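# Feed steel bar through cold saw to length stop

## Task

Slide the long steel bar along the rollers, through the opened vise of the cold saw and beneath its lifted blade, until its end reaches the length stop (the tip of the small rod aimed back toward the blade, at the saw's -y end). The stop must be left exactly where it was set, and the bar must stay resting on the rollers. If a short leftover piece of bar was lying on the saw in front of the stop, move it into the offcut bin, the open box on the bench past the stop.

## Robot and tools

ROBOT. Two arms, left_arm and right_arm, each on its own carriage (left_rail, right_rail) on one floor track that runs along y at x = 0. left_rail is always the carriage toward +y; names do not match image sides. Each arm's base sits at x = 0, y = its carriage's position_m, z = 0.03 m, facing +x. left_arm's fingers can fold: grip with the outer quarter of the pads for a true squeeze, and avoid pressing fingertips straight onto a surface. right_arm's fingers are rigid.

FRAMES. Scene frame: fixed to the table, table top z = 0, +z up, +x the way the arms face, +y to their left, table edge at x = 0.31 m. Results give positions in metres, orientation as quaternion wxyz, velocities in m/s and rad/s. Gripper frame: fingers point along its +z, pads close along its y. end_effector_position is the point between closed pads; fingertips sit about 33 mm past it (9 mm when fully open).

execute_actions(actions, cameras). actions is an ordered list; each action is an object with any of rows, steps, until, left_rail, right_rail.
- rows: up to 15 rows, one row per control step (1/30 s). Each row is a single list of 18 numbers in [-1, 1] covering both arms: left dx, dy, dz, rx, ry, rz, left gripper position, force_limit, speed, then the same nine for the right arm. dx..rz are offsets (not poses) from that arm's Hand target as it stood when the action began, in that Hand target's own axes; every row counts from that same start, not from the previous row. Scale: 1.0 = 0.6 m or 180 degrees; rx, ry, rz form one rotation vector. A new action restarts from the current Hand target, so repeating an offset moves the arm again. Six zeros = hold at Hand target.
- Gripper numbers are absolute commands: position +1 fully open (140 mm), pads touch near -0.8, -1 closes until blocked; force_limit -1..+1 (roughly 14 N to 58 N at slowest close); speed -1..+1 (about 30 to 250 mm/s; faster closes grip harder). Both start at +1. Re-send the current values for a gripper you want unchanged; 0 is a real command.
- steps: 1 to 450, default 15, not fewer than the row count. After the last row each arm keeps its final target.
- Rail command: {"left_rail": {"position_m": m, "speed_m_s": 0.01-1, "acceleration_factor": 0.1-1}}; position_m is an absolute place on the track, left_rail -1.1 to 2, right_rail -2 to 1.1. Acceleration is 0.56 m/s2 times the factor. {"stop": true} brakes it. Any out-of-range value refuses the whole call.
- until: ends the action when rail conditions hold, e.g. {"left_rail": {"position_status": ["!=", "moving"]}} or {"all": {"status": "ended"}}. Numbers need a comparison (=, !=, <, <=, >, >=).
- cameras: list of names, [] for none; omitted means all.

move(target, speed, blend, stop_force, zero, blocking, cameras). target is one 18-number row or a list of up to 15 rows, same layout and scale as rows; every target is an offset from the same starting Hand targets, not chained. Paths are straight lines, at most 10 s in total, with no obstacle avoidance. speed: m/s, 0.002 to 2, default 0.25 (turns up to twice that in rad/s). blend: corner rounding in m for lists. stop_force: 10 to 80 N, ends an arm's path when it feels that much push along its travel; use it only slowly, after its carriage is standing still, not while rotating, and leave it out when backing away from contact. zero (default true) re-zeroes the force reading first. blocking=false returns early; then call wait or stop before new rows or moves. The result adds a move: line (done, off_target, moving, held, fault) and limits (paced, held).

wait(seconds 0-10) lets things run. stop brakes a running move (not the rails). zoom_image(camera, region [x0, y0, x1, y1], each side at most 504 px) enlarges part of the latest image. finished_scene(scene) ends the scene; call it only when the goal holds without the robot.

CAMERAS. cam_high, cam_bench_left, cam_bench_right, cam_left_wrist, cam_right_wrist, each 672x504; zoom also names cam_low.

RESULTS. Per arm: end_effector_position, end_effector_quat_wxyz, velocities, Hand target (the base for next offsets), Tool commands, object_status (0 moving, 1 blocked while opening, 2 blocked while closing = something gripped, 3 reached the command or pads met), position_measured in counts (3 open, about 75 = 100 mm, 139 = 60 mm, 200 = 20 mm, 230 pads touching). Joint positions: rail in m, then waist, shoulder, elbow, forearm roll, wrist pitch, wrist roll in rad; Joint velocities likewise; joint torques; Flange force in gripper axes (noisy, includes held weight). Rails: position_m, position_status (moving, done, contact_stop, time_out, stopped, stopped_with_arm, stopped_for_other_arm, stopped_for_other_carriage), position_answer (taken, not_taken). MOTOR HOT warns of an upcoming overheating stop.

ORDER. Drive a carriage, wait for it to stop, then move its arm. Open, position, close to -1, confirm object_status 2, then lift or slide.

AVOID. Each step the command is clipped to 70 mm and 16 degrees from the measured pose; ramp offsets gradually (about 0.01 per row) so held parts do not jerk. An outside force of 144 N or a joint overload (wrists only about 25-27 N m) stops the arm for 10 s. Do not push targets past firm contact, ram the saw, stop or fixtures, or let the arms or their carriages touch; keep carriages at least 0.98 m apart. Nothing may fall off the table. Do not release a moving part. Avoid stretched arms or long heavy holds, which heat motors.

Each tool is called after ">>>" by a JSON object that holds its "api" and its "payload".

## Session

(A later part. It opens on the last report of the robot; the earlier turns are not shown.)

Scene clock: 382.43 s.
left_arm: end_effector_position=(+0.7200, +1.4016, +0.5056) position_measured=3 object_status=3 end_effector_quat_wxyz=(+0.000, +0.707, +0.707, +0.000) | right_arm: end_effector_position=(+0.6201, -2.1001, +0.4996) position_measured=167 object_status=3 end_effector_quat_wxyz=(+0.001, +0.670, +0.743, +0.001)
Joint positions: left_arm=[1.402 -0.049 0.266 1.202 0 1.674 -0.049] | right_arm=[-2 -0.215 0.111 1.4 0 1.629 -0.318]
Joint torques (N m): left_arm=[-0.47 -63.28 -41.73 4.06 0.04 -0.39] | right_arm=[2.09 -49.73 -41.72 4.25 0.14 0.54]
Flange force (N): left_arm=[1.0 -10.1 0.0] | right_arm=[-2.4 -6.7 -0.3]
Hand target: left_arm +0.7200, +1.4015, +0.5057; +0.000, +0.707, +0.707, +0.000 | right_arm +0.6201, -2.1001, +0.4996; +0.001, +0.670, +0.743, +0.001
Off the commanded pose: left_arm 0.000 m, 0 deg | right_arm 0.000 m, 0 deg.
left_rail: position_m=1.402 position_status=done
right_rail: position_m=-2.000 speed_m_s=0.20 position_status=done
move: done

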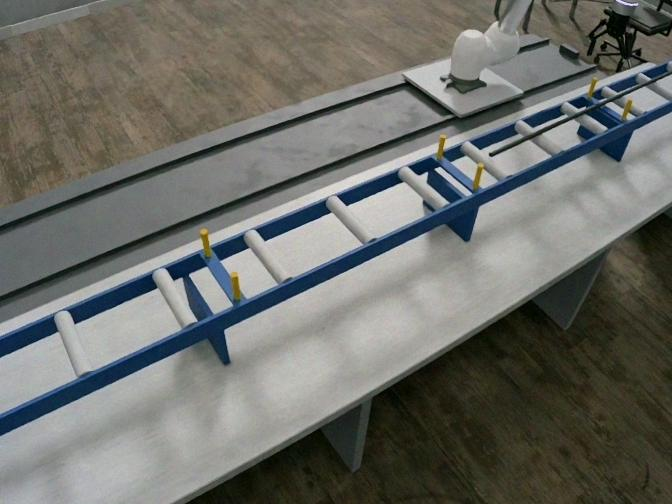

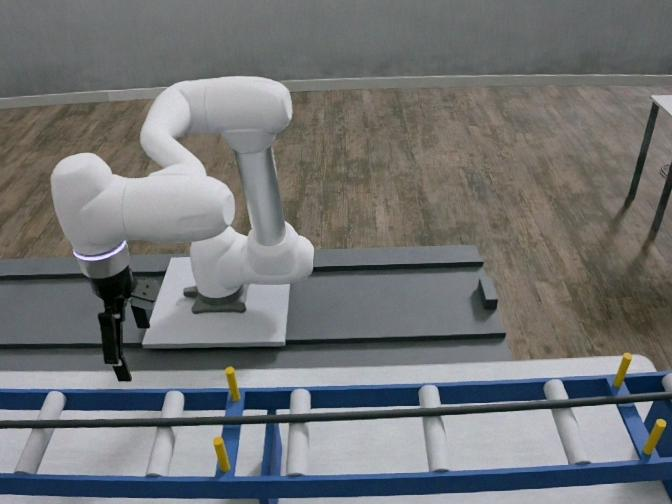

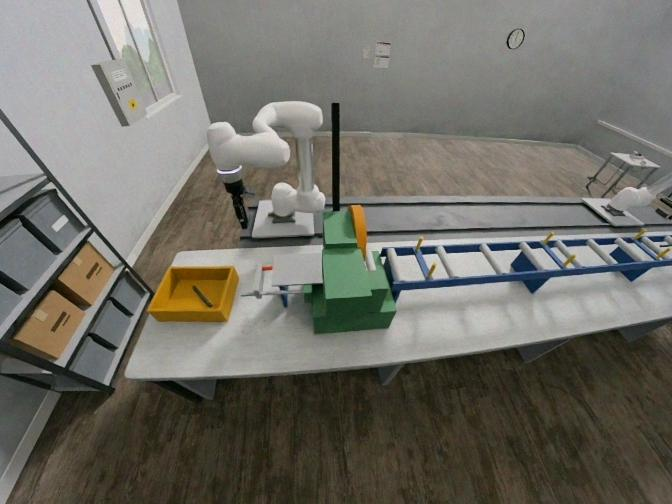

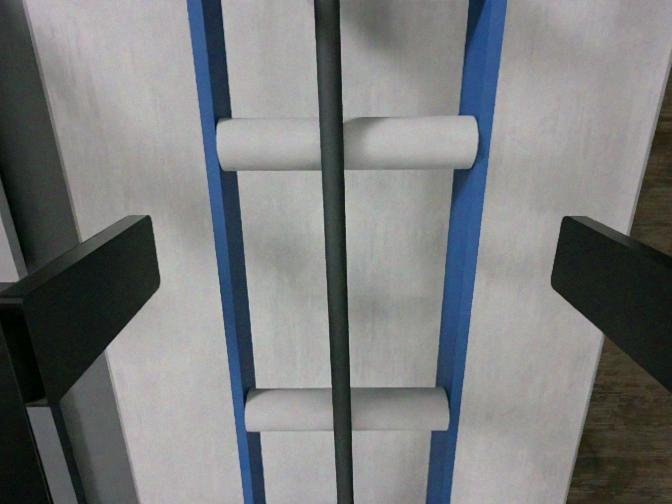

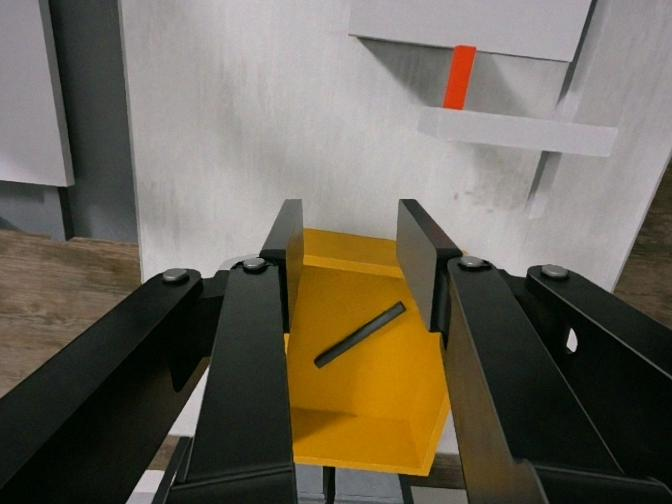

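>>> {"api": "execute_actions", "payload": {"actions": [{"left_rail":{"position_m":0.6,"speed_m_s":0.5},"steps":200,"until":{"left_rail":{"position_status":["!=","moving"]}}}], "cameras": ["cam_left_wrist","cam_high"]}}

Scene clock: 393.87 s.
left_arm: end_effector_position=(+0.7200, +0.5995, +0.5057) position_measured=3 object_status=3 end_effector_quat_wxyz=(+0.000, +0.707, +0.707, +0.000) | right_arm: end_effector_position=(+0.6201, -2.1001, +0.4996) position_measured=167 object_status=3 end_effector_quat_wxyz=(+0.001, +0.670, +0.743, +0.001)
Joint positions: left_arm=[0.6 -0.049 0.266 1.202 0 1.674 -0.049] | right_arm=[-2 -0.215 0.111 1.4 0 1.629 -0.318]
Joint torques (N m): left_arm=[0.1 -63.1 -41.74 4.21 0.1 -0.39] | right_arm=[1.17 -49.93 -41.65 4.25 0.16 0.51]
Flange force (N): left_arm=[0.2 -10.3 0.2] | right_arm=[-1.3 -5.4 -0.2]
Hand target: left_arm +0.7200, +0.5995, +0.5057; +0.000, +0.707, +0.707, +0.000 | right_arm +0.6201, -2.1001, +0.4996; +0.001, +0.670, +0.743, +0.001
Tool commands: left_gripper/position=+1.0 left_gripper/force_limit=+1.0 left_gripper/speed=+1.0 right_gripper/position=-0.3 right_gripper/force_limit=+0.0 right_gripper/speed=-1.0
Off the commanded pose: left_arm 0.000 m, 0 deg | right_arm 0.000 m, 0 deg.
left_rail: position_m=0.600 speed_m_s=0.50 position_status=done
right_rail: position_m=-2.000 speed_m_s=0.20 position_status=done
Images, in order (width x height): cam_high 672x504, cam_left_wrist 672x504.

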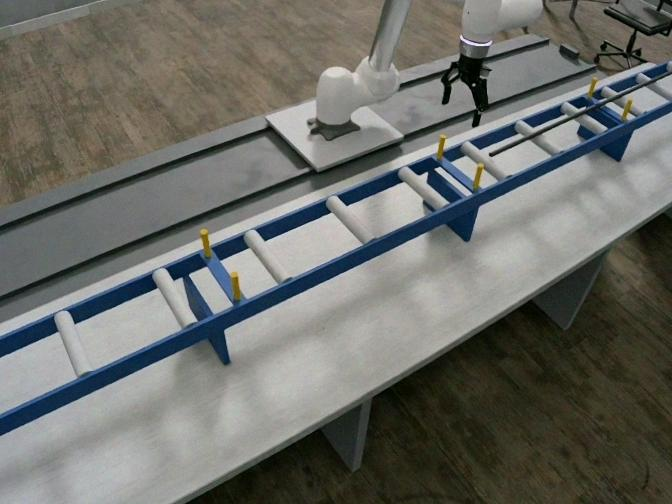

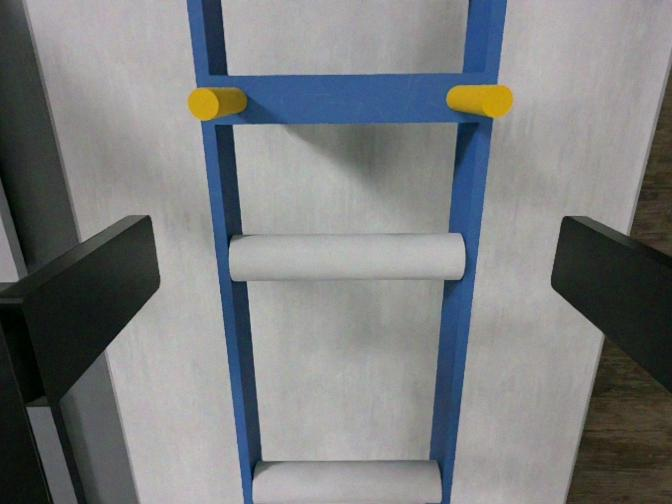

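>>> {"api": "execute_actions", "payload": {"actions": [{"left_rail":{"position_m":0.95,"speed_m_s":0.5},"steps":200,"until":{"left_rail":{"position_status":["!=","moving"]}}}], "cameras": ["cam_left_wrist"]}}

>>> {"api": "execute_actions", "payload": {"actions": [{"left_rail":{"position_m":1.83,"speed_m_s":0.6},"steps":200,"until":{"left_rail":{"position_status":["!=","moving"]}}}], "cameras": ["cam_left_wrist","cam_bench_left"]}}

Scene clock: 400.40 s.
left_arm: end_effector_position=(+0.7200, +0.9494, +0.5056) position_measured=3 object_status=3 end_effector_quat_wxyz=(+0.000, +0.707, +0.707, +0.000) | right_arm: end_effector_position=(+0.6201, -2.1001, +0.4996) position_measured=167 object_status=3 end_effector_quat_wxyz=(+0.001, +0.670, +0.743, +0.001)
Joint positions: left_arm=[0.95 -0.049 0.266 1.202 0 1.674 -0.049] | right_arm=[-2 -0.215 0.111 1.4 0 1.629 -0.318]
Joint torques (N m): left_arm=[-0.66 -63.22 -41.7 4.18 0.04 -0.37] | right_arm=[1.3 -49.63 -41.68 4.29 0.16 0.49]
Flange force (N): left_arm=[1.3 -10.3 -0.1] | right_arm=[-1.2 -6.4 -0.3]
Hand target: left_arm +0.7200, +0.9494, +0.5057; +0.000, +0.707, +0.707, +0.000 | right_arm +0.6201, -2.1001, +0.4996; +0.001, +0.670, +0.743, +0.001
Tool commands: left_gripper/position=+1.0 left_gripper/force_limit=+1.0 left_gripper/speed=+1.0 right_gripper/position=-0.3 right_gripper/force_limit=+0.0 right_gripper/speed=-1.0
Off the commanded pose: left_arm 0.000 m, 0 deg | right_arm 0.000 m, 0 deg.
left_rail: position_m=0.950 speed_m_s=0.50 position_status=done
right_rail: position_m=-2.000 speed_m_s=0.20 position_status=done
Images, in order (width x height): cam_left_wrist 672x504.

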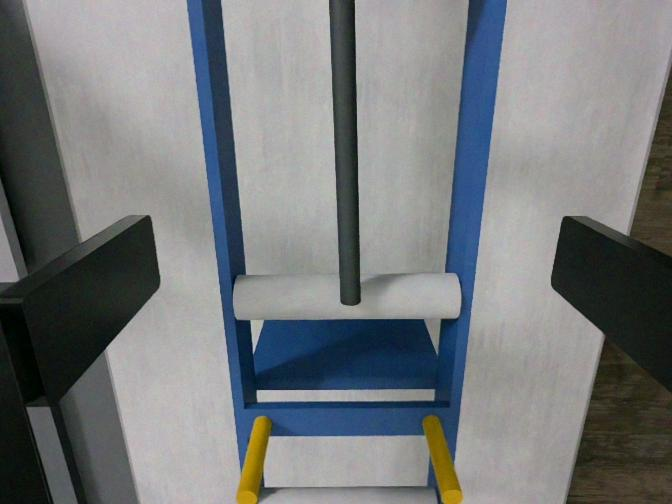

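Scene clock: 403.17 s.
left_arm: end_effector_position=(+0.7200, +1.8294, +0.5056) position_measured=3 object_status=3 end_effector_quat_wxyz=(+0.000, +0.707, +0.707, +0.000) | right_arm: end_effector_position=(+0.6201, -2.1001, +0.4996) position_measured=167 object_status=3 end_effector_quat_wxyz=(+0.001, +0.670, +0.743, +0.001)
Joint positions: left_arm=[1.83 -0.049 0.266 1.202 0 1.674 -0.049] | right_arm=[-2 -0.215 0.111 1.4 0 1.629 -0.318]
Joint torques (N m): left_arm=[-0.47 -63.47 -41.92 4.17 0.08 -0.37] | right_arm=[1.23 -50.05 -41.69 4.27 0.17 0.5]
Flange force (N): left_arm=[1.0 -10.1 0.5] | right_arm=[-1.4 -5.5 -0.3]
Hand target: left_arm +0.7200, +1.8294, +0.5057; +0.000, +0.707, +0.707, +0.000 | right_arm +0.6201, -2.1001, +0.4996; +0.001, +0.670, +0.743, +0.001
Tool commands: left_gripper/position=+1.0 left_gripper/force_limit=+1.0 left_gripper/speed=+1.0 right_gripper/position=-0.3 right_gripper/force_limit=+0.0 right_gripper/speed=-1.0
Off the commanded pose: left_arm 0.000 m, 0 deg | right_arm 0.000 m, 0 deg.
left_rail: position_m=1.830 speed_m_s=0.60 position_status=done
right_rail: position_m=-2.000 speed_m_s=0.20 position_status=done
Images, in order (width x height): cam_bench_left 672x504, cam_left_wrist 672x504.

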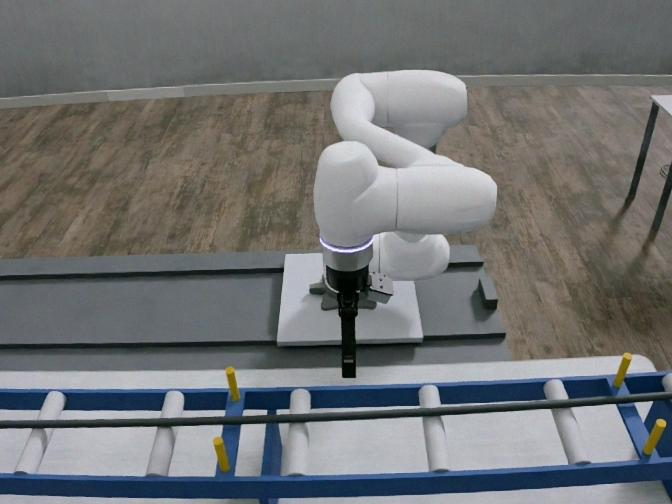

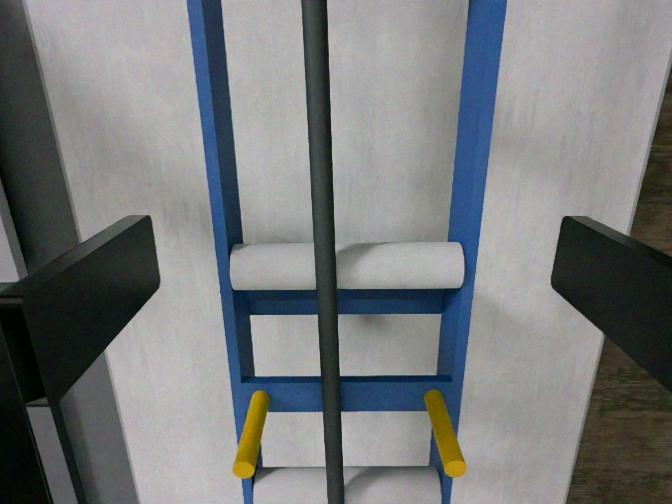

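>>> {"api": "zoom_image", "payload": {"camera": "cam_left_wrist", "region": [200, 180, 500, 405]}}

>>> {"api": "move", "payload": {"target": [0.1,-0.055,0.167,0,0,-0.011,-0.1,-1,1,0,0,0,0,0,0,-0.3,0,-1], "cameras": ["cam_left_wrist"]}}

>>> {"api": "zoom_image", "payload": {"camera": "cam_left_wrist", "region": [200, 180, 500, 405]}}

Scaled by 1.680 from the camera's 672x504 image, which has a finer 960x720 frame.

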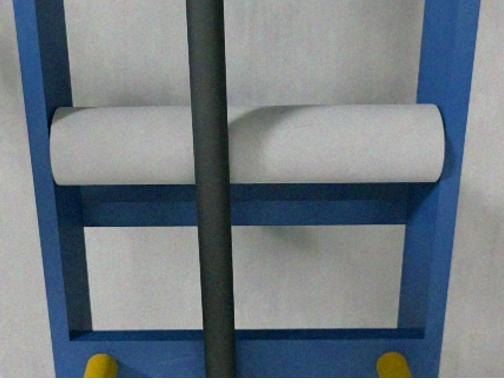

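Scene clock: 423.13 s.
left_arm: end_effector_position=(+0.6870, +1.8895, +0.4055) position_measured=141 object_status=3 end_effector_quat_wxyz=(+0.000, +0.695, +0.719, +0.000) | right_arm: end_effector_position=(+0.6201, -2.1001, +0.4996) position_measured=167 object_status=3 end_effector_quat_wxyz=(+0.001, +0.670, +0.743, +0.001)
Joint positions: left_arm=[1.83 0.036 0.214 1.446 0 1.481 0.002] | right_arm=[-2 -0.215 0.111 1.4 0 1.629 -0.318]
Joint torques (N m): left_arm=[-0.45 -58.01 -41.98 4.16 0.07 -0.37] | right_arm=[1.13 -49.84 -41.8 4.26 0.19 0.49]
Flange force (N): left_arm=[0.8 -10.0 -1.5] | right_arm=[-0.9 -6.2 0.0]
Hand target: left_arm +0.6870, +1.8895, +0.4055; +0.000, +0.695, +0.719, +0.000 | right_arm +0.6201, -2.1001, +0.4996; +0.001, +0.670, +0.743, +0.001
Off the commanded pose: left_arm 0.000 m, 0 deg | right_arm 0.000 m, 0 deg.
left_rail: position_m=1.830 speed_m_s=0.60 position_status=done
right_rail: position_m=-2.000 speed_m_s=0.20 position_status=done
move: done
Images, in order (width x height): cam_left_wrist 672x504.

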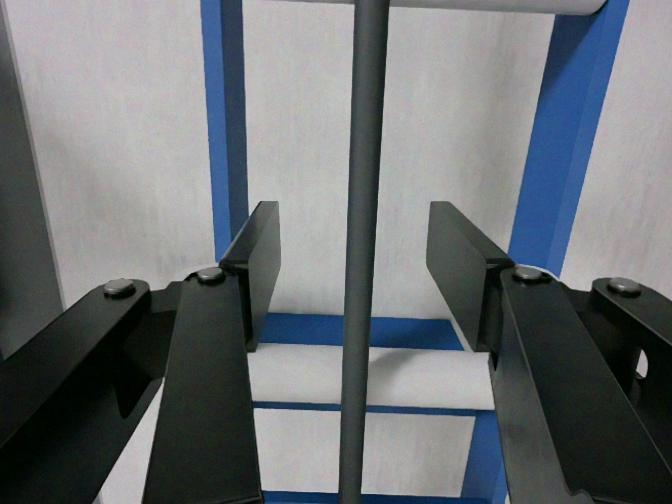

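Scaled by 1.680 from the camera's 672x504 image, which has a finer 960x720 frame.

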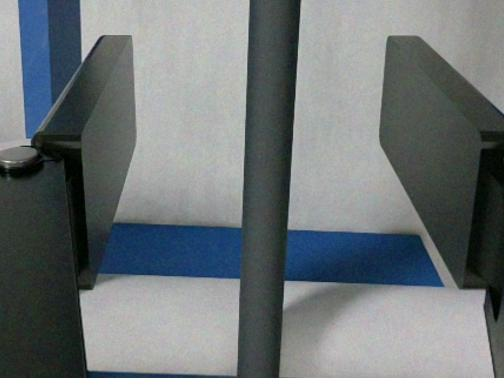

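>>> {"api": "move", "payload": {"target": [0,0.005,0.11,0,0,0,-0.1,-1,1,0,0,0,0,0,0,-0.3,0,-1], "cameras": ["cam_left_wrist","cam_bench_left"], "stop_force": 10, "speed": 0.05}}

>>> {"api": "zoom_image", "payload": {"camera": "cam_left_wrist", "region": [200, 180, 500, 405]}}

>>> {"api": "zoom_image", "payload": {"camera": "cam_bench_left", "region": [250, 300, 450, 450]}}

Scene clock: 434.47 s.
left_arm: end_effector_position=(+0.6900, +1.8896, +0.3395) position_measured=141 object_status=3 end_effector_quat_wxyz=(+0.000, +0.695, +0.719, +0.000) | right_arm: end_effector_position=(+0.6201, -2.1001, +0.4996) position_measured=167 object_status=3 end_effector_quat_wxyz=(+0.001, +0.670, +0.743, +0.001)
Joint positions: left_arm=[1.83 0.036 0.235 1.54 0 1.366 0.002] | right_arm=[-2 -0.215 0.111 1.4 0 1.629 -0.318]
Joint torques (N m): left_arm=[-0.24 -59.84 -41.05 4.14 0.04 -0.41] | right_arm=[1.33 -49.99 -41.68 4.24 0.14 0.52]
Flange force (N): left_arm=[1.0 -8.8 -2.9] | right_arm=[-1.5 -5.6 -0.3]
Hand target: left_arm +0.6900, +1.8896, +0.3395; +0.000, +0.695, +0.719, +0.000 | right_arm +0.6201, -2.1001, +0.4996; +0.001, +0.670, +0.743, +0.001
Off the commanded pose: left_arm 0.000 m, 0 deg | right_arm 0.000 m, 0 deg.
left_rail: position_m=1.830 speed_m_s=0.60 position_status=done
right_rail: position_m=-2.000 speed_m_s=0.20 position_status=done
move: done
Images, in order (width x height): cam_bench_left 672x504, cam_left_wrist 672x504.

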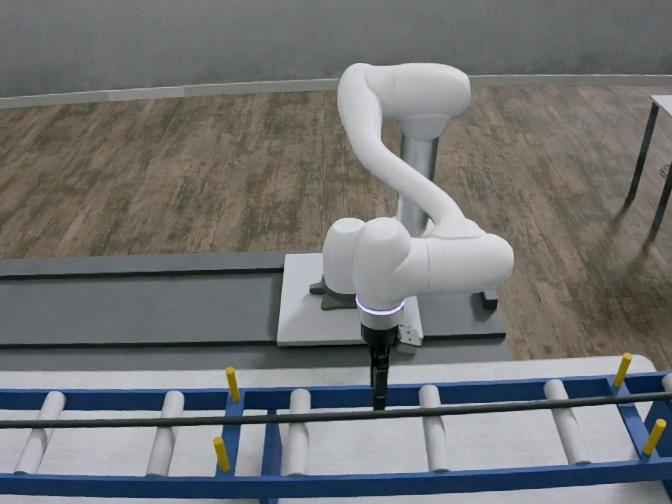

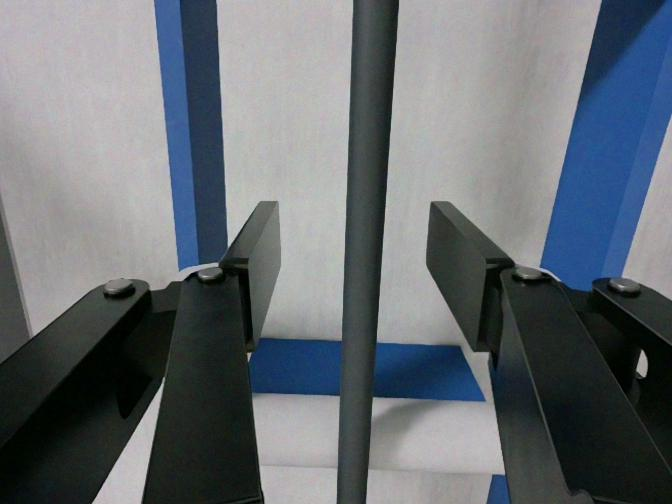

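Scaled by 1.680 from the camera's 672x504 image, which has a finer 960x720 frame.

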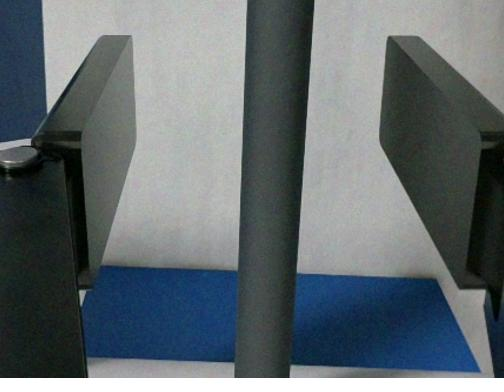

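Scaled by 2.520 from the camera's 672x504 image, which has a finer 960x720 frame.

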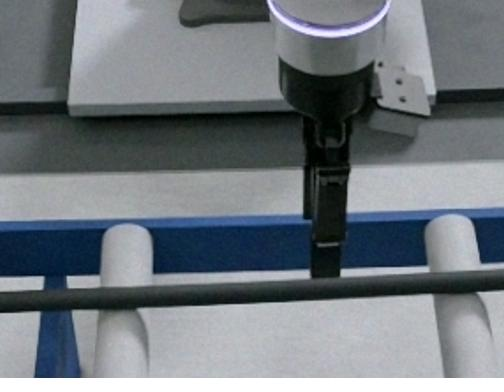

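>>> {"api": "move", "payload": {"target": [0,0,0.07,0,0,0,-0.1,-1,1,0,0,0,0,0,0,-0.3,0,-1], "cameras": ["cam_left_wrist","cam_bench_left"], "stop_force": 10, "speed": 0.05}}

>>> {"api": "zoom_image", "payload": {"camera": "cam_left_wrist", "region": [200, 180, 500, 405]}}

>>> {"api": "zoom_image", "payload": {"camera": "cam_bench_left", "region": [320, 360, 440, 450]}}

Scene clock: 446.57 s.
left_arm: end_effector_position=(+0.6900, +1.8896, +0.2975) position_measured=141 object_status=3 end_effector_quat_wxyz=(+0.000, +0.695, +0.719, +0.000) | right_arm: end_effector_position=(+0.6201, -2.1001, +0.4996) position_measured=167 object_status=3 end_effector_quat_wxyz=(+0.001, +0.670, +0.743, +0.001)
Joint positions: left_arm=[1.83 0.036 0.251 1.597 0 1.293 0.002] | right_arm=[-2 -0.215 0.111 1.4 0 1.629 -0.318]
Joint torques (N m): left_arm=[-0.68 -60.18 -40.33 4.02 0.09 -0.41] | right_arm=[1.48 -49.77 -41.69 4.29 0.14 0.5]
Flange force (N): left_arm=[1.0 -9.5 -3.7] | right_arm=[-1.6 -6.4 -0.4]
Hand target: left_arm +0.6900, +1.8896, +0.2975; +0.000, +0.695, +0.719, +0.000 | right_arm +0.6201, -2.1001, +0.4996; +0.001, +0.670, +0.743, +0.001
Off the commanded pose: left_arm 0.000 m, 0 deg | right_arm 0.000 m, 0 deg.
left_rail: position_m=1.830 speed_m_s=0.60 position_status=done
right_rail: position_m=-2.000 speed_m_s=0.20 position_status=done
move: done
Images, in order (width x height): cam_bench_left 672x504, cam_left_wrist 672x504.

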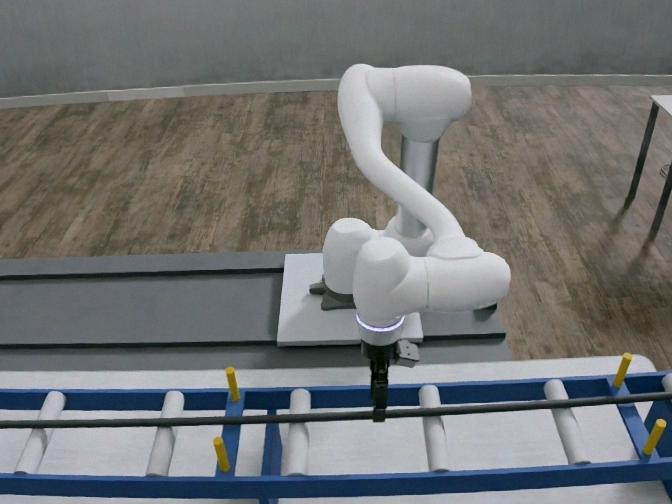

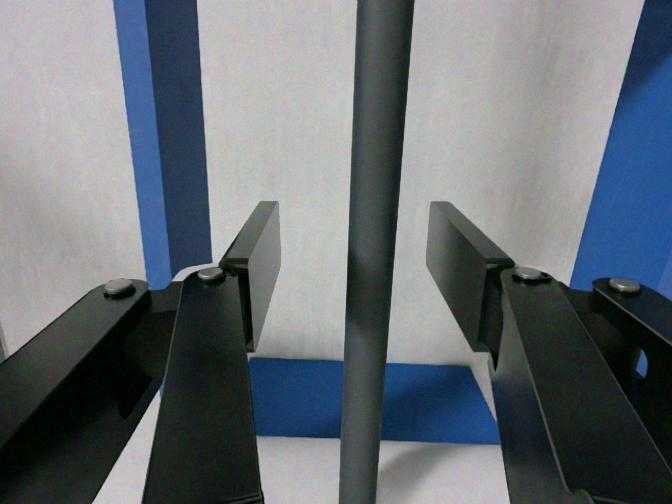

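Scaled by 1.680 from the camera's 672x504 image, which has a finer 960x720 frame.

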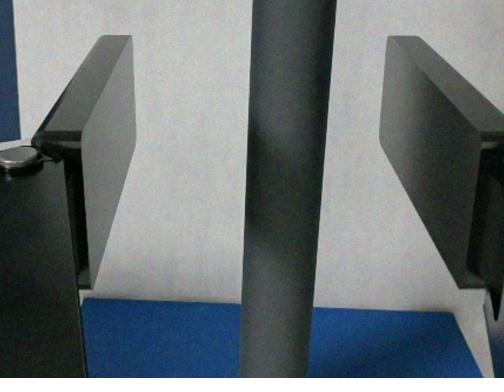

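Scaled by 4.200 from the camera's 672x504 image, which has a finer 960x720 frame.

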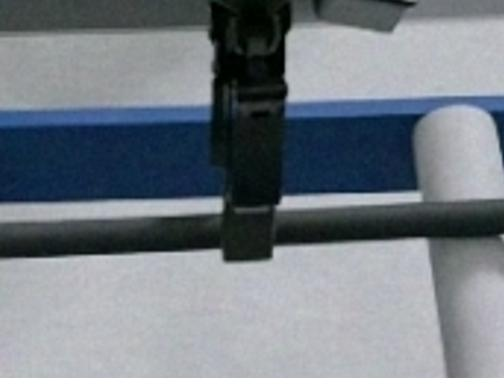

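>>> {"api": "move", "payload": {"target": [0,0.014,0.02,0,0,0,-0.1,-1,1,0,0,0,0,0,0,-0.3,0,-1], "cameras": [], "speed": 0.05}}

>>> {"api": "execute_actions", "payload": {"actions": [{"rows":[[0,0,0,0,0,0,-1,0.5,-1,0,0,0,0,0,0,-0.3,0,-1]],"steps":90}], "cameras": ["cam_left_wrist","cam_bench_left"]}}

>>> {"api": "zoom_image", "payload": {"camera": "cam_bench_left", "region": [320, 360, 440, 450]}}

Scene clock: 456.13 s.
left_arm: end_effector_position=(+0.6984, +1.8899, +0.2855) position_measured=141 object_status=3 end_effector_quat_wxyz=(+0.000, +0.695, +0.719, +0.000) | right_arm: end_effector_position=(+0.6201, -2.1001, +0.4996) position_measured=167 object_status=3 end_effector_quat_wxyz=(+0.001, +0.670, +0.743, +0.001)
Joint positions: left_arm=[1.83 0.036 0.27 1.596 0 1.277 0.002] | right_arm=[-2 -0.215 0.111 1.4 0 1.629 -0.318]
Joint torques (N m): left_arm=[-0.17 -61.28 -40.21 4 0.09 -0.38] | right_arm=[1.07 -49.81 -41.68 4.26 0.17 0.52]
Flange force (N): left_arm=[0.2 -10.4 -4.0] | right_arm=[-1.0 -6.0 -0.2]
Hand target: left_arm +0.6984, +1.8899, +0.2855; +0.000, +0.695, +0.719, +0.000 | right_arm +0.6201, -2.1001, +0.4996; +0.001, +0.670, +0.743, +0.001
Off the commanded pose: left_arm 0.000 m, 0 deg | right_arm 0.000 m, 0 deg.
left_rail: position_m=1.830 speed_m_s=0.60 position_status=done
right_rail: position_m=-2.000 speed_m_s=0.20 position_status=done
move: done
No camera images: "cameras" was empty.

Scene clock: 459.33 s.
left_arm: end_effector_position=(+0.6984, +1.8899, +0.2855) position_measured=203 object_status=2 end_effector_quat_wxyz=(+0.000, +0.695, +0.719, +0.000) | right_arm: end_effector_position=(+0.6201, -2.1001, +0.4996) position_measured=167 object_status=3 end_effector_quat_wxyz=(+0.001, +0.670, +0.743, +0.001)
Joint positions: left_arm=[1.83 0.036 0.27 1.596 0 1.277 0.002] | right_arm=[-2 -0.215 0.111 1.4 0 1.629 -0.318]
Joint torques (N m): left_arm=[-0.15 -53.6 -37.75 3.66 -2.62 -1.17] | right_arm=[1.43 -49.91 -41.71 4.22 0.14 0.5]
Flange force (N): left_arm=[1.3 -16.1 -15.4] | right_arm=[-1.6 -6.1 -0.3]
Hand target: left_arm +0.6984, +1.8899, +0.2855; +0.000, +0.695, +0.719, +0.000 | right_arm +0.6201, -2.1001, +0.4996; +0.001, +0.670, +0.743, +0.001
Off the commanded pose: left_arm 0.000 m, 0 deg | right_arm 0.000 m, 0 deg.
left_rail: position_m=1.830 speed_m_s=0.60 position_status=done
right_rail: position_m=-2.000 speed_m_s=0.20 position_status=done
Images, in order (width x height): cam_bench_left 672x504, cam_left_wrist 672x504.

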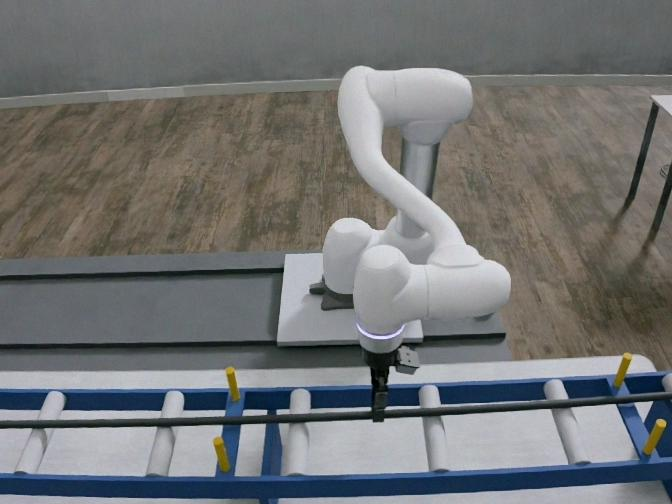

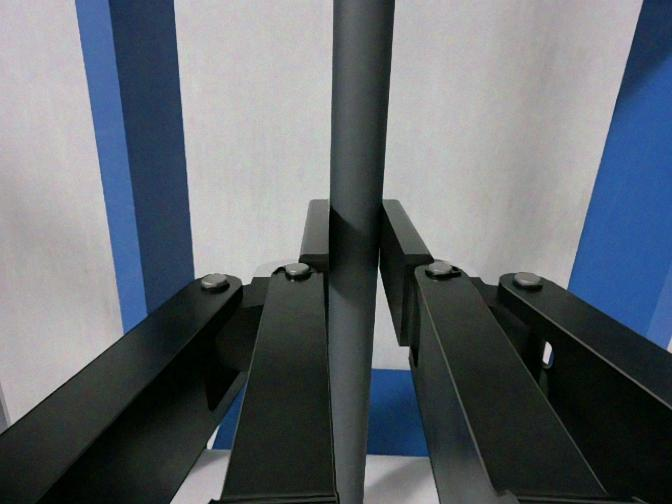

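Scaled by 4.200 from the camera's 672x504 image, which has a finer 960x720 frame.

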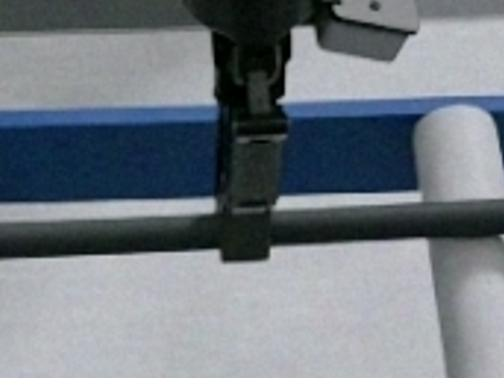

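>>> {"api": "move", "payload": {"target": [0,0,-0.0083,0,0,0,-1,0.5,-1,0,0,0,0,0,0,-0.3,0,-1], "cameras": [], "speed": 0.03}}

>>> {"api": "move", "payload": {"target": [0,0.033,0,0,0,0.011,-1,0.5,-1,0,0,0,0,0,0,-0.3,0,-1], "cameras": ["cam_left_wrist"], "speed": 0.03}}

Scene clock: 472.13 s.
left_arm: end_effector_position=(+0.6984, +1.8899, +0.2904) position_measured=203 object_status=2 end_effector_quat_wxyz=(+0.000, +0.695, +0.719, +0.000) | right_arm: end_effector_position=(+0.6201, -2.1001, +0.4996) position_measured=167 object_status=3 end_effector_quat_wxyz=(+0.001, +0.670, +0.743, +0.001)
Joint positions: left_arm=[1.83 0.036 0.267 1.589 0 1.285 0.002] | right_arm=[-2 -0.215 0.111 1.4 0 1.629 -0.318]
Joint torques (N m): left_arm=[0.42 -85.12 -58.1 3.78 0.29 -1.11] | right_arm=[1.04 -49.88 -41.61 4.24 0.15 0.51]
Flange force (N): left_arm=[0.2 -9.3 29.9] | right_arm=[-1.1 -6.1 -0.7]
Hand target: left_arm +0.6984, +1.8899, +0.2904; +0.000, +0.695, +0.719, +0.000 | right_arm +0.6201, -2.1001, +0.4996; +0.001, +0.670, +0.743, +0.001
Off the commanded pose: left_arm 0.000 m, 0 deg | right_arm 0.000 m, 0 deg.
left_rail: position_m=1.830 speed_m_s=0.60 position_status=done
right_rail: position_m=-2.000 speed_m_s=0.20 position_status=done
move: done
No camera images: "cameras" was empty.

Scene clock: 473.07 s.
left_arm: end_effector_position=(+0.7181, +1.8905, +0.2904) position_measured=203 object_status=2 end_effector_quat_wxyz=(+0.000, +0.707, +0.707, +0.000) | right_arm: end_effector_position=(+0.6201, -2.1001, +0.4996) position_measured=167 object_status=3 end_effector_quat_wxyz=(+0.001, +0.670, +0.743, +0.001)
Joint positions: left_arm=[1.83 0.036 0.298 1.549 0 1.295 0.036] | right_arm=[-2 -0.215 0.111 1.4 0 1.629 -0.318]
Joint torques (N m): left_arm=[-1.02 -60.75 -45.8 3.87 -5.6 -0.56] | right_arm=[1.25 -49.97 -41.8 4.26 0.18 0.52]
Flange force (N): left_arm=[0.4 -24.4 -8.4] | right_arm=[-1.3 -6.2 -0.1]
Hand target: left_arm +0.7181, +1.8906, +0.2904; +0.000, +0.707, +0.707, +0.000 | right_arm +0.6201, -2.1001, +0.4996; +0.001, +0.670, +0.743, +0.001
Off the commanded pose: left_arm 0.000 m, 0 deg | right_arm 0.000 m, 0 deg.
left_rail: position_m=1.830 speed_m_s=0.60 position_status=done
right_rail: position_m=-2.000 speed_m_s=0.20 position_status=done
move: done
Images, in order (width x height): cam_left_wrist 672x504.

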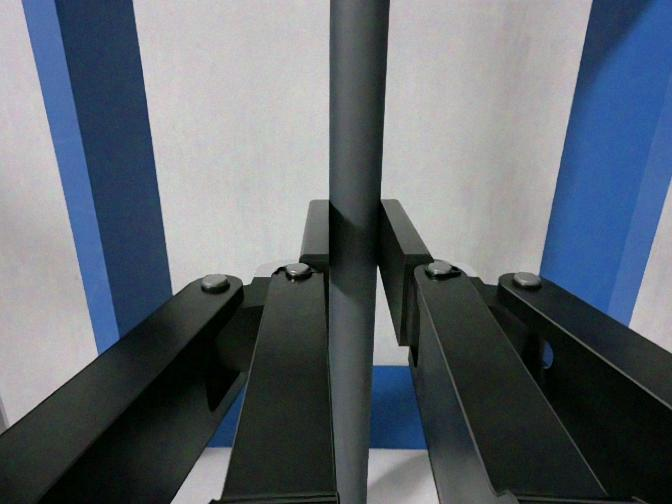

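>>> {"api": "execute_actions", "payload": {"actions": [{"left_rail":{"position_m":1.55,"speed_m_s":0.1,"acceleration_factor":0.3},"steps":300,"until":{"left_rail":{"position_status":["!=","moving"]}}}], "cameras": ["cam_left_wrist","cam_bench_left","cam_high"]}}

>>> {"api": "zoom_image", "payload": {"camera": "cam_bench_left", "region": [50, 330, 300, 480]}}

Scene clock: 481.77 s.
left_arm: end_effector_position=(+0.7181, +1.6106, +0.2904) position_measured=203 object_status=2 end_effector_quat_wxyz=(+0.000, +0.707, +0.707, +0.000) | right_arm: end_effector_position=(+0.6201, -2.1001, +0.4996) position_measured=167 object_status=3 end_effector_quat_wxyz=(+0.001, +0.670, +0.743, +0.001)
Joint positions: left_arm=[1.55 0.036 0.298 1.549 0 1.295 0.036] | right_arm=[-2 -0.215 0.111 1.4 0 1.629 -0.318]
Joint torques (N m): left_arm=[-1.01 -58.91 -44.16 3.81 -5.5 -0.57] | right_arm=[1.3 -49.99 -41.74 4.27 0.11 0.47]
Flange force (N): left_arm=[-0.1 -23.6 -11.0] | right_arm=[-1.4 -5.9 -0.4]
Hand target: left_arm +0.7181, +1.6106, +0.2904; +0.000, +0.707, +0.707, +0.000 | right_arm +0.6201, -2.1001, +0.4996; +0.001, +0.670, +0.743, +0.001
Tool commands: left_gripper/position=-1.0 left_gripper/force_limit=+0.5 left_gripper/speed=-1.0 right_gripper/position=-0.3 right_gripper/force_limit=+0.0 right_gripper/speed=-1.0
Off the commanded pose: left_arm 0.000 m, 0 deg | right_arm 0.000 m, 0 deg.
left_rail: position_m=1.550 speed_m_s=0.10 position_status=done
right_rail: position_m=-2.000 speed_m_s=0.20 position_status=done
Images, in order (width x height): cam_high 672x504, cam_bench_left 672x504, cam_left_wrist 672x504.

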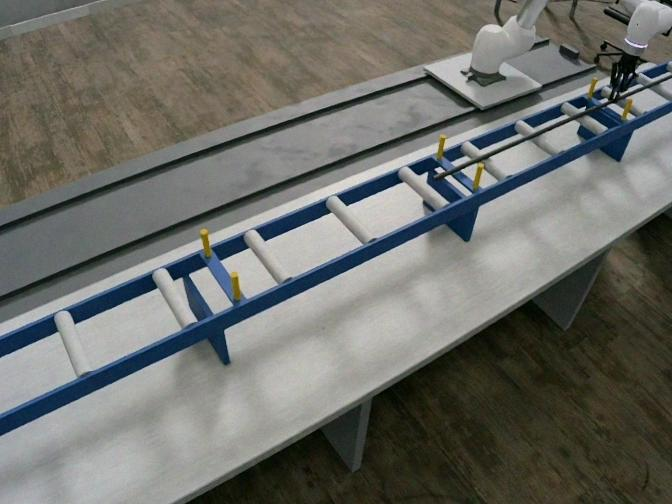

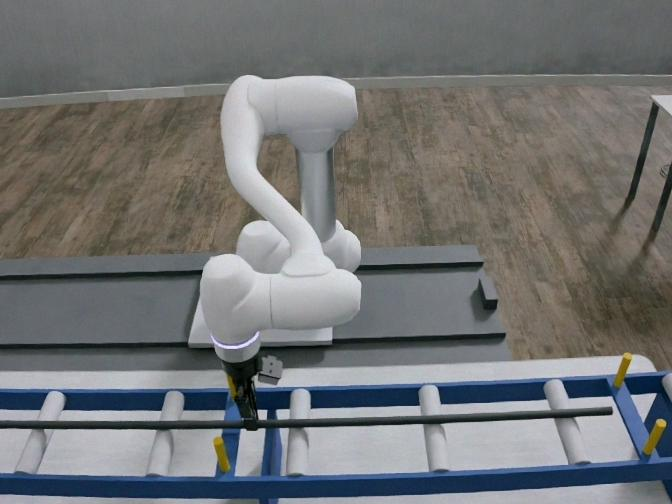

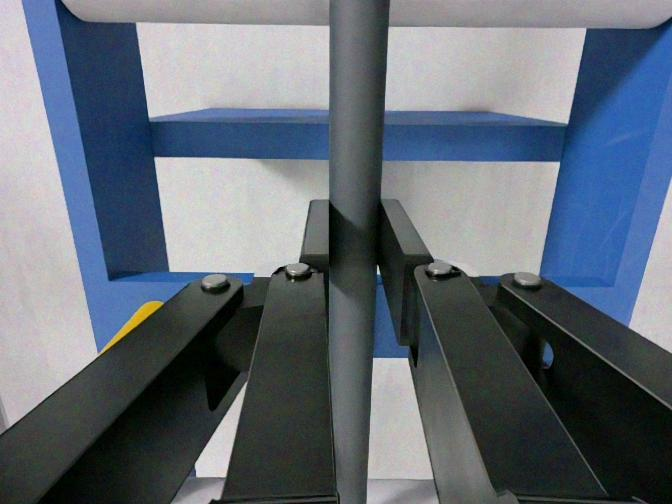

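Scaled by 2.016 from the camera's 672x504 image, which has a finer 960x720 frame.

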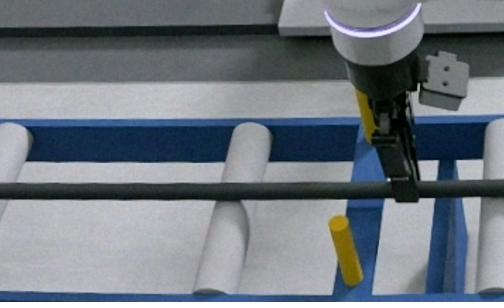

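>>> {"api": "execute_actions", "payload": {"actions": [{"left_rail":{"position_m":1.3,"speed_m_s":0.15,"acceleration_factor":0.3},"steps":300,"until":{"left_rail":{"position_status":["!=","moving"]}}},{"left_rail":{"position_m":-0.1,"speed_m_s":0.3,"acceleration_factor":0.3},"steps":400,"until":{"left_rail":{"position_status":["!=","moving"]}}}], "cameras": ["cam_left_wrist","cam_bench_right","cam_high"]}}

>>> {"api": "zoom_image", "payload": {"camera": "cam_bench_right", "region": [330, 200, 530, 320]}}

Scene clock: 501.23 s.
left_arm: end_effector_position=(+0.7182, -0.0394, +0.2904) position_measured=203 object_status=2 end_effector_quat_wxyz=(+0.000, +0.707, +0.707, +0.000) | right_arm: end_effector_position=(+0.6201, -2.1001, +0.4996) position_measured=167 object_status=3 end_effector_quat_wxyz=(+0.001, +0.670, +0.743, +0.001)
Joint positions: left_arm=[-0.1 0.036 0.298 1.549 0 1.295 0.036] | right_arm=[-2 -0.215 0.111 1.4 0 1.629 -0.318]
Joint torques (N m): left_arm=[0.05 -72.38 -47.23 3.9 -0.52 -0.72] | right_arm=[1.3 -50.1 -41.66 4.27 0.16 0.5]
Flange force (N): left_arm=[0.0 -11.9 7.3] | right_arm=[-1.3 -5.9 -0.6]
Flange force at the end of the 1st action (N): left_arm=[-1.5 -21.9 -8.3] | right_arm=[-1.0 -6.0 -0.2]
Hand target: left_arm +0.7181, -0.0394, +0.2904; +0.000, +0.707, +0.707, +0.000 | right_arm +0.6201, -2.1001, +0.4996; +0.001, +0.670, +0.743, +0.001
Tool commands: left_gripper/position=-1.0 left_gripper/force_limit=+0.5 left_gripper/speed=-1.0 right_gripper/position=-0.3 right_gripper/force_limit=+0.0 right_gripper/speed=-1.0
Off the commanded pose: left_arm 0.000 m, 0 deg | right_arm 0.000 m, 0 deg.
left_rail: position_m=-0.100 speed_m_s=0.30 position_status=done
right_rail: position_m=-2.000 speed_m_s=0.20 position_status=done
Images, in order (width x height): cam_high 672x504, cam_bench_right 672x504, cam_left_wrist 672x504.

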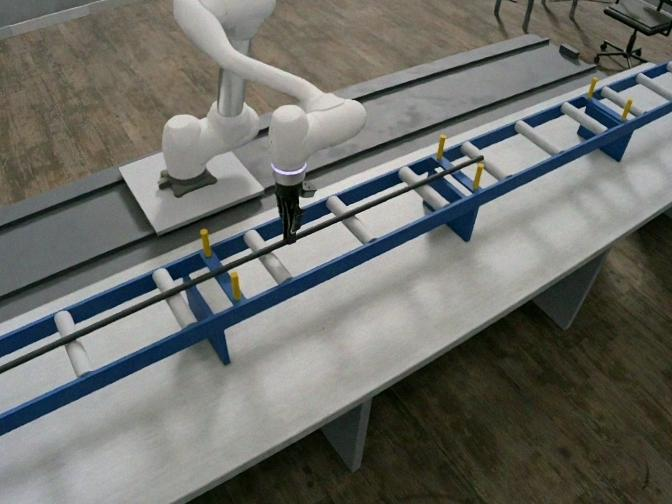

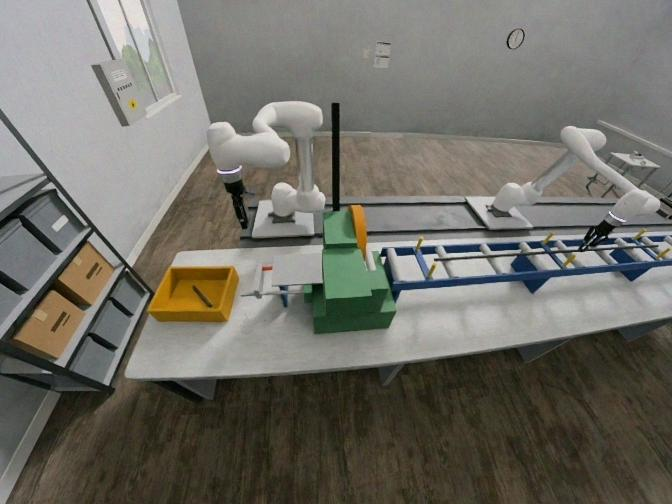

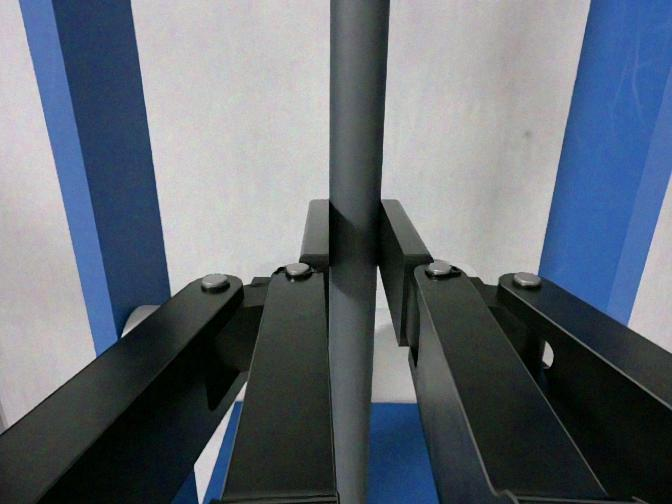

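Scaled by 2.520 from the camera's 672x504 image, which has a finer 960x720 frame.

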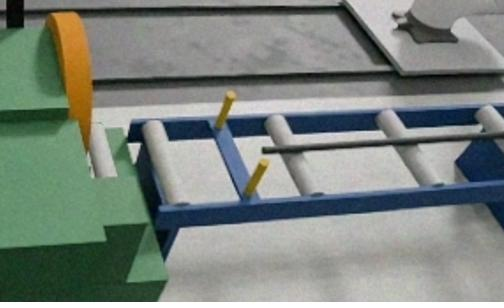

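>>> {"api": "execute_actions", "payload": {"actions": [{"left_rail":{"position_m":-0.38,"speed_m_s":0.15,"acceleration_factor":0.3},"steps":300,"until":{"left_rail":{"position_status":["!=","moving"]}}}], "cameras": ["cam_bench_right"]}}

>>> {"api": "zoom_image", "payload": {"camera": "cam_bench_right", "region": [340, 210, 460, 300]}}

Scene clock: 511.37 s.
left_arm: end_effector_position=(+0.7181, -0.3195, +0.2905) position_measured=203 object_status=2 end_effector_quat_wxyz=(+0.000, +0.707, +0.707, +0.000) | right_arm: end_effector_position=(+0.6201, -2.1001, +0.4996) position_measured=167 object_status=3 end_effector_quat_wxyz=(+0.001, +0.670, +0.743, +0.001)
Joint positions: left_arm=[-0.38 0.036 0.298 1.549 0 1.295 0.036] | right_arm=[-2 -0.215 0.111 1.4 0 1.629 -0.318]
Joint torques (N m): left_arm=[-0.01 -62.83 -40.63 3.92 -0.99 -0.73] | right_arm=[1.07 -49.78 -41.65 4.24 0.13 0.49]
Flange force (N): left_arm=[0.0 -12.7 -6.1] | right_arm=[-1.2 -5.8 -0.4]
Hand target: left_arm +0.7181, -0.3194, +0.2904; +0.000, +0.707, +0.707, +0.000 | right_arm +0.6201, -2.1001, +0.4996; +0.001, +0.670, +0.743, +0.001
Tool commands: left_gripper/position=-1.0 left_gripper/force_limit=+0.5 left_gripper/speed=-1.0 right_gripper/position=-0.3 right_gripper/force_limit=+0.0 right_gripper/speed=-1.0
Off the commanded pose: left_arm 0.000 m, 0 deg | right_arm 0.000 m, 0 deg.
left_rail: position_m=-0.380 speed_m_s=0.15 position_status=done
right_rail: position_m=-2.000 speed_m_s=0.20 position_status=done
Images, in order (width x height): cam_bench_right 672x504.

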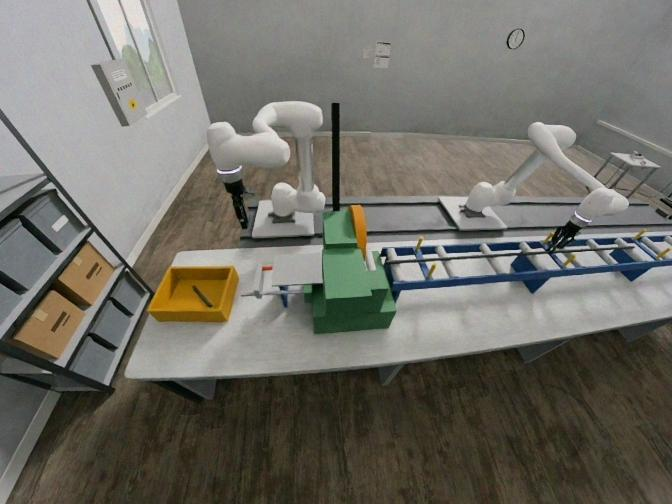

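Scaled by 4.200 from the camera's 672x504 image, which has a finer 960x720 frame.

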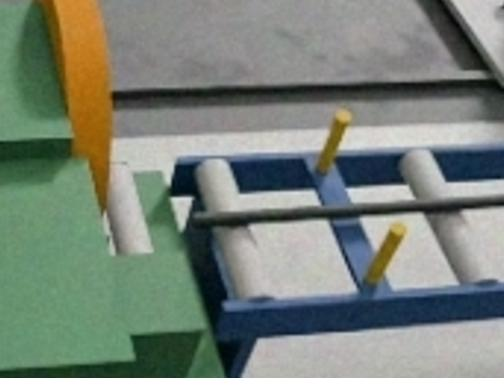

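>>> {"api": "move", "payload": {"target": [-0.5,0,0,0,0,0,-1,0.5,-1,0,0,0,0,0,0,-0.3,0,-1], "speed": 0.08, "stop_force": 20, "cameras": ["cam_bench_right","cam_left_wrist"]}}

>>> {"api": "zoom_image", "payload": {"camera": "cam_bench_right", "region": [260, 210, 460, 330]}}

Scene clock: 521.87 s.
left_arm: end_effector_position=(+0.7181, -0.6194, +0.2904) position_measured=203 object_status=2 end_effector_quat_wxyz=(+0.000, +0.707, +0.707, +0.000) | right_arm: end_effector_position=(+0.6201, -2.1001, +0.4996) position_measured=167 object_status=3 end_effector_quat_wxyz=(+0.001, +0.670, +0.743, +0.001)
Joint positions: left_arm=[-0.38 -0.367 0.355 1.471 0 1.316 -0.367] | right_arm=[-2 -0.215 0.111 1.4 0 1.629 -0.318]
Joint torques (N m): left_arm=[-4.04 -61.7 -35.66 3.09 -0.82 0.34] | right_arm=[1.06 -49.98 -41.68 4.25 0.13 0.49]
Flange force (N): left_arm=[8.9 -10.0 -15.1] | right_arm=[-1.0 -6.1 -0.6]
Hand target: left_arm +0.7181, -0.6194, +0.2904; +0.000, +0.707, +0.707, +0.000 | right_arm +0.6201, -2.1001, +0.4996; +0.001, +0.670, +0.743, +0.001
Off the commanded pose: left_arm 0.000 m, 0 deg | right_arm 0.000 m, 0 deg.
left_rail: position_m=-0.380 speed_m_s=0.15 position_status=done
right_rail: position_m=-2.000 speed_m_s=0.20 position_status=done
move: done
Images, in order (width x height): cam_bench_right 672x504, cam_left_wrist 672x504.

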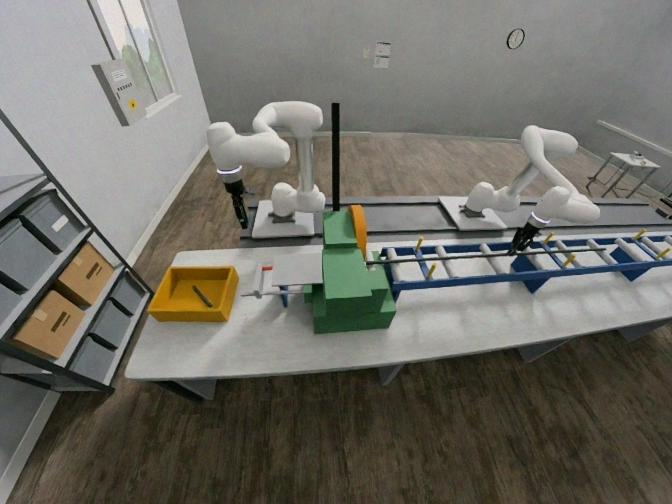

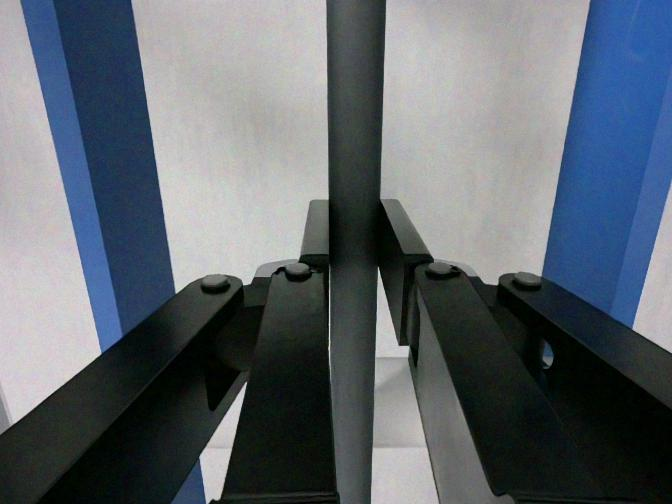

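Scaled by 2.520 from the camera's 672x504 image, which has a finer 960x720 frame.

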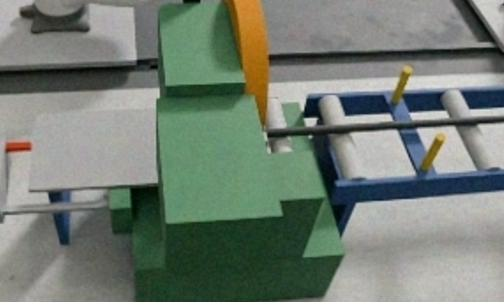

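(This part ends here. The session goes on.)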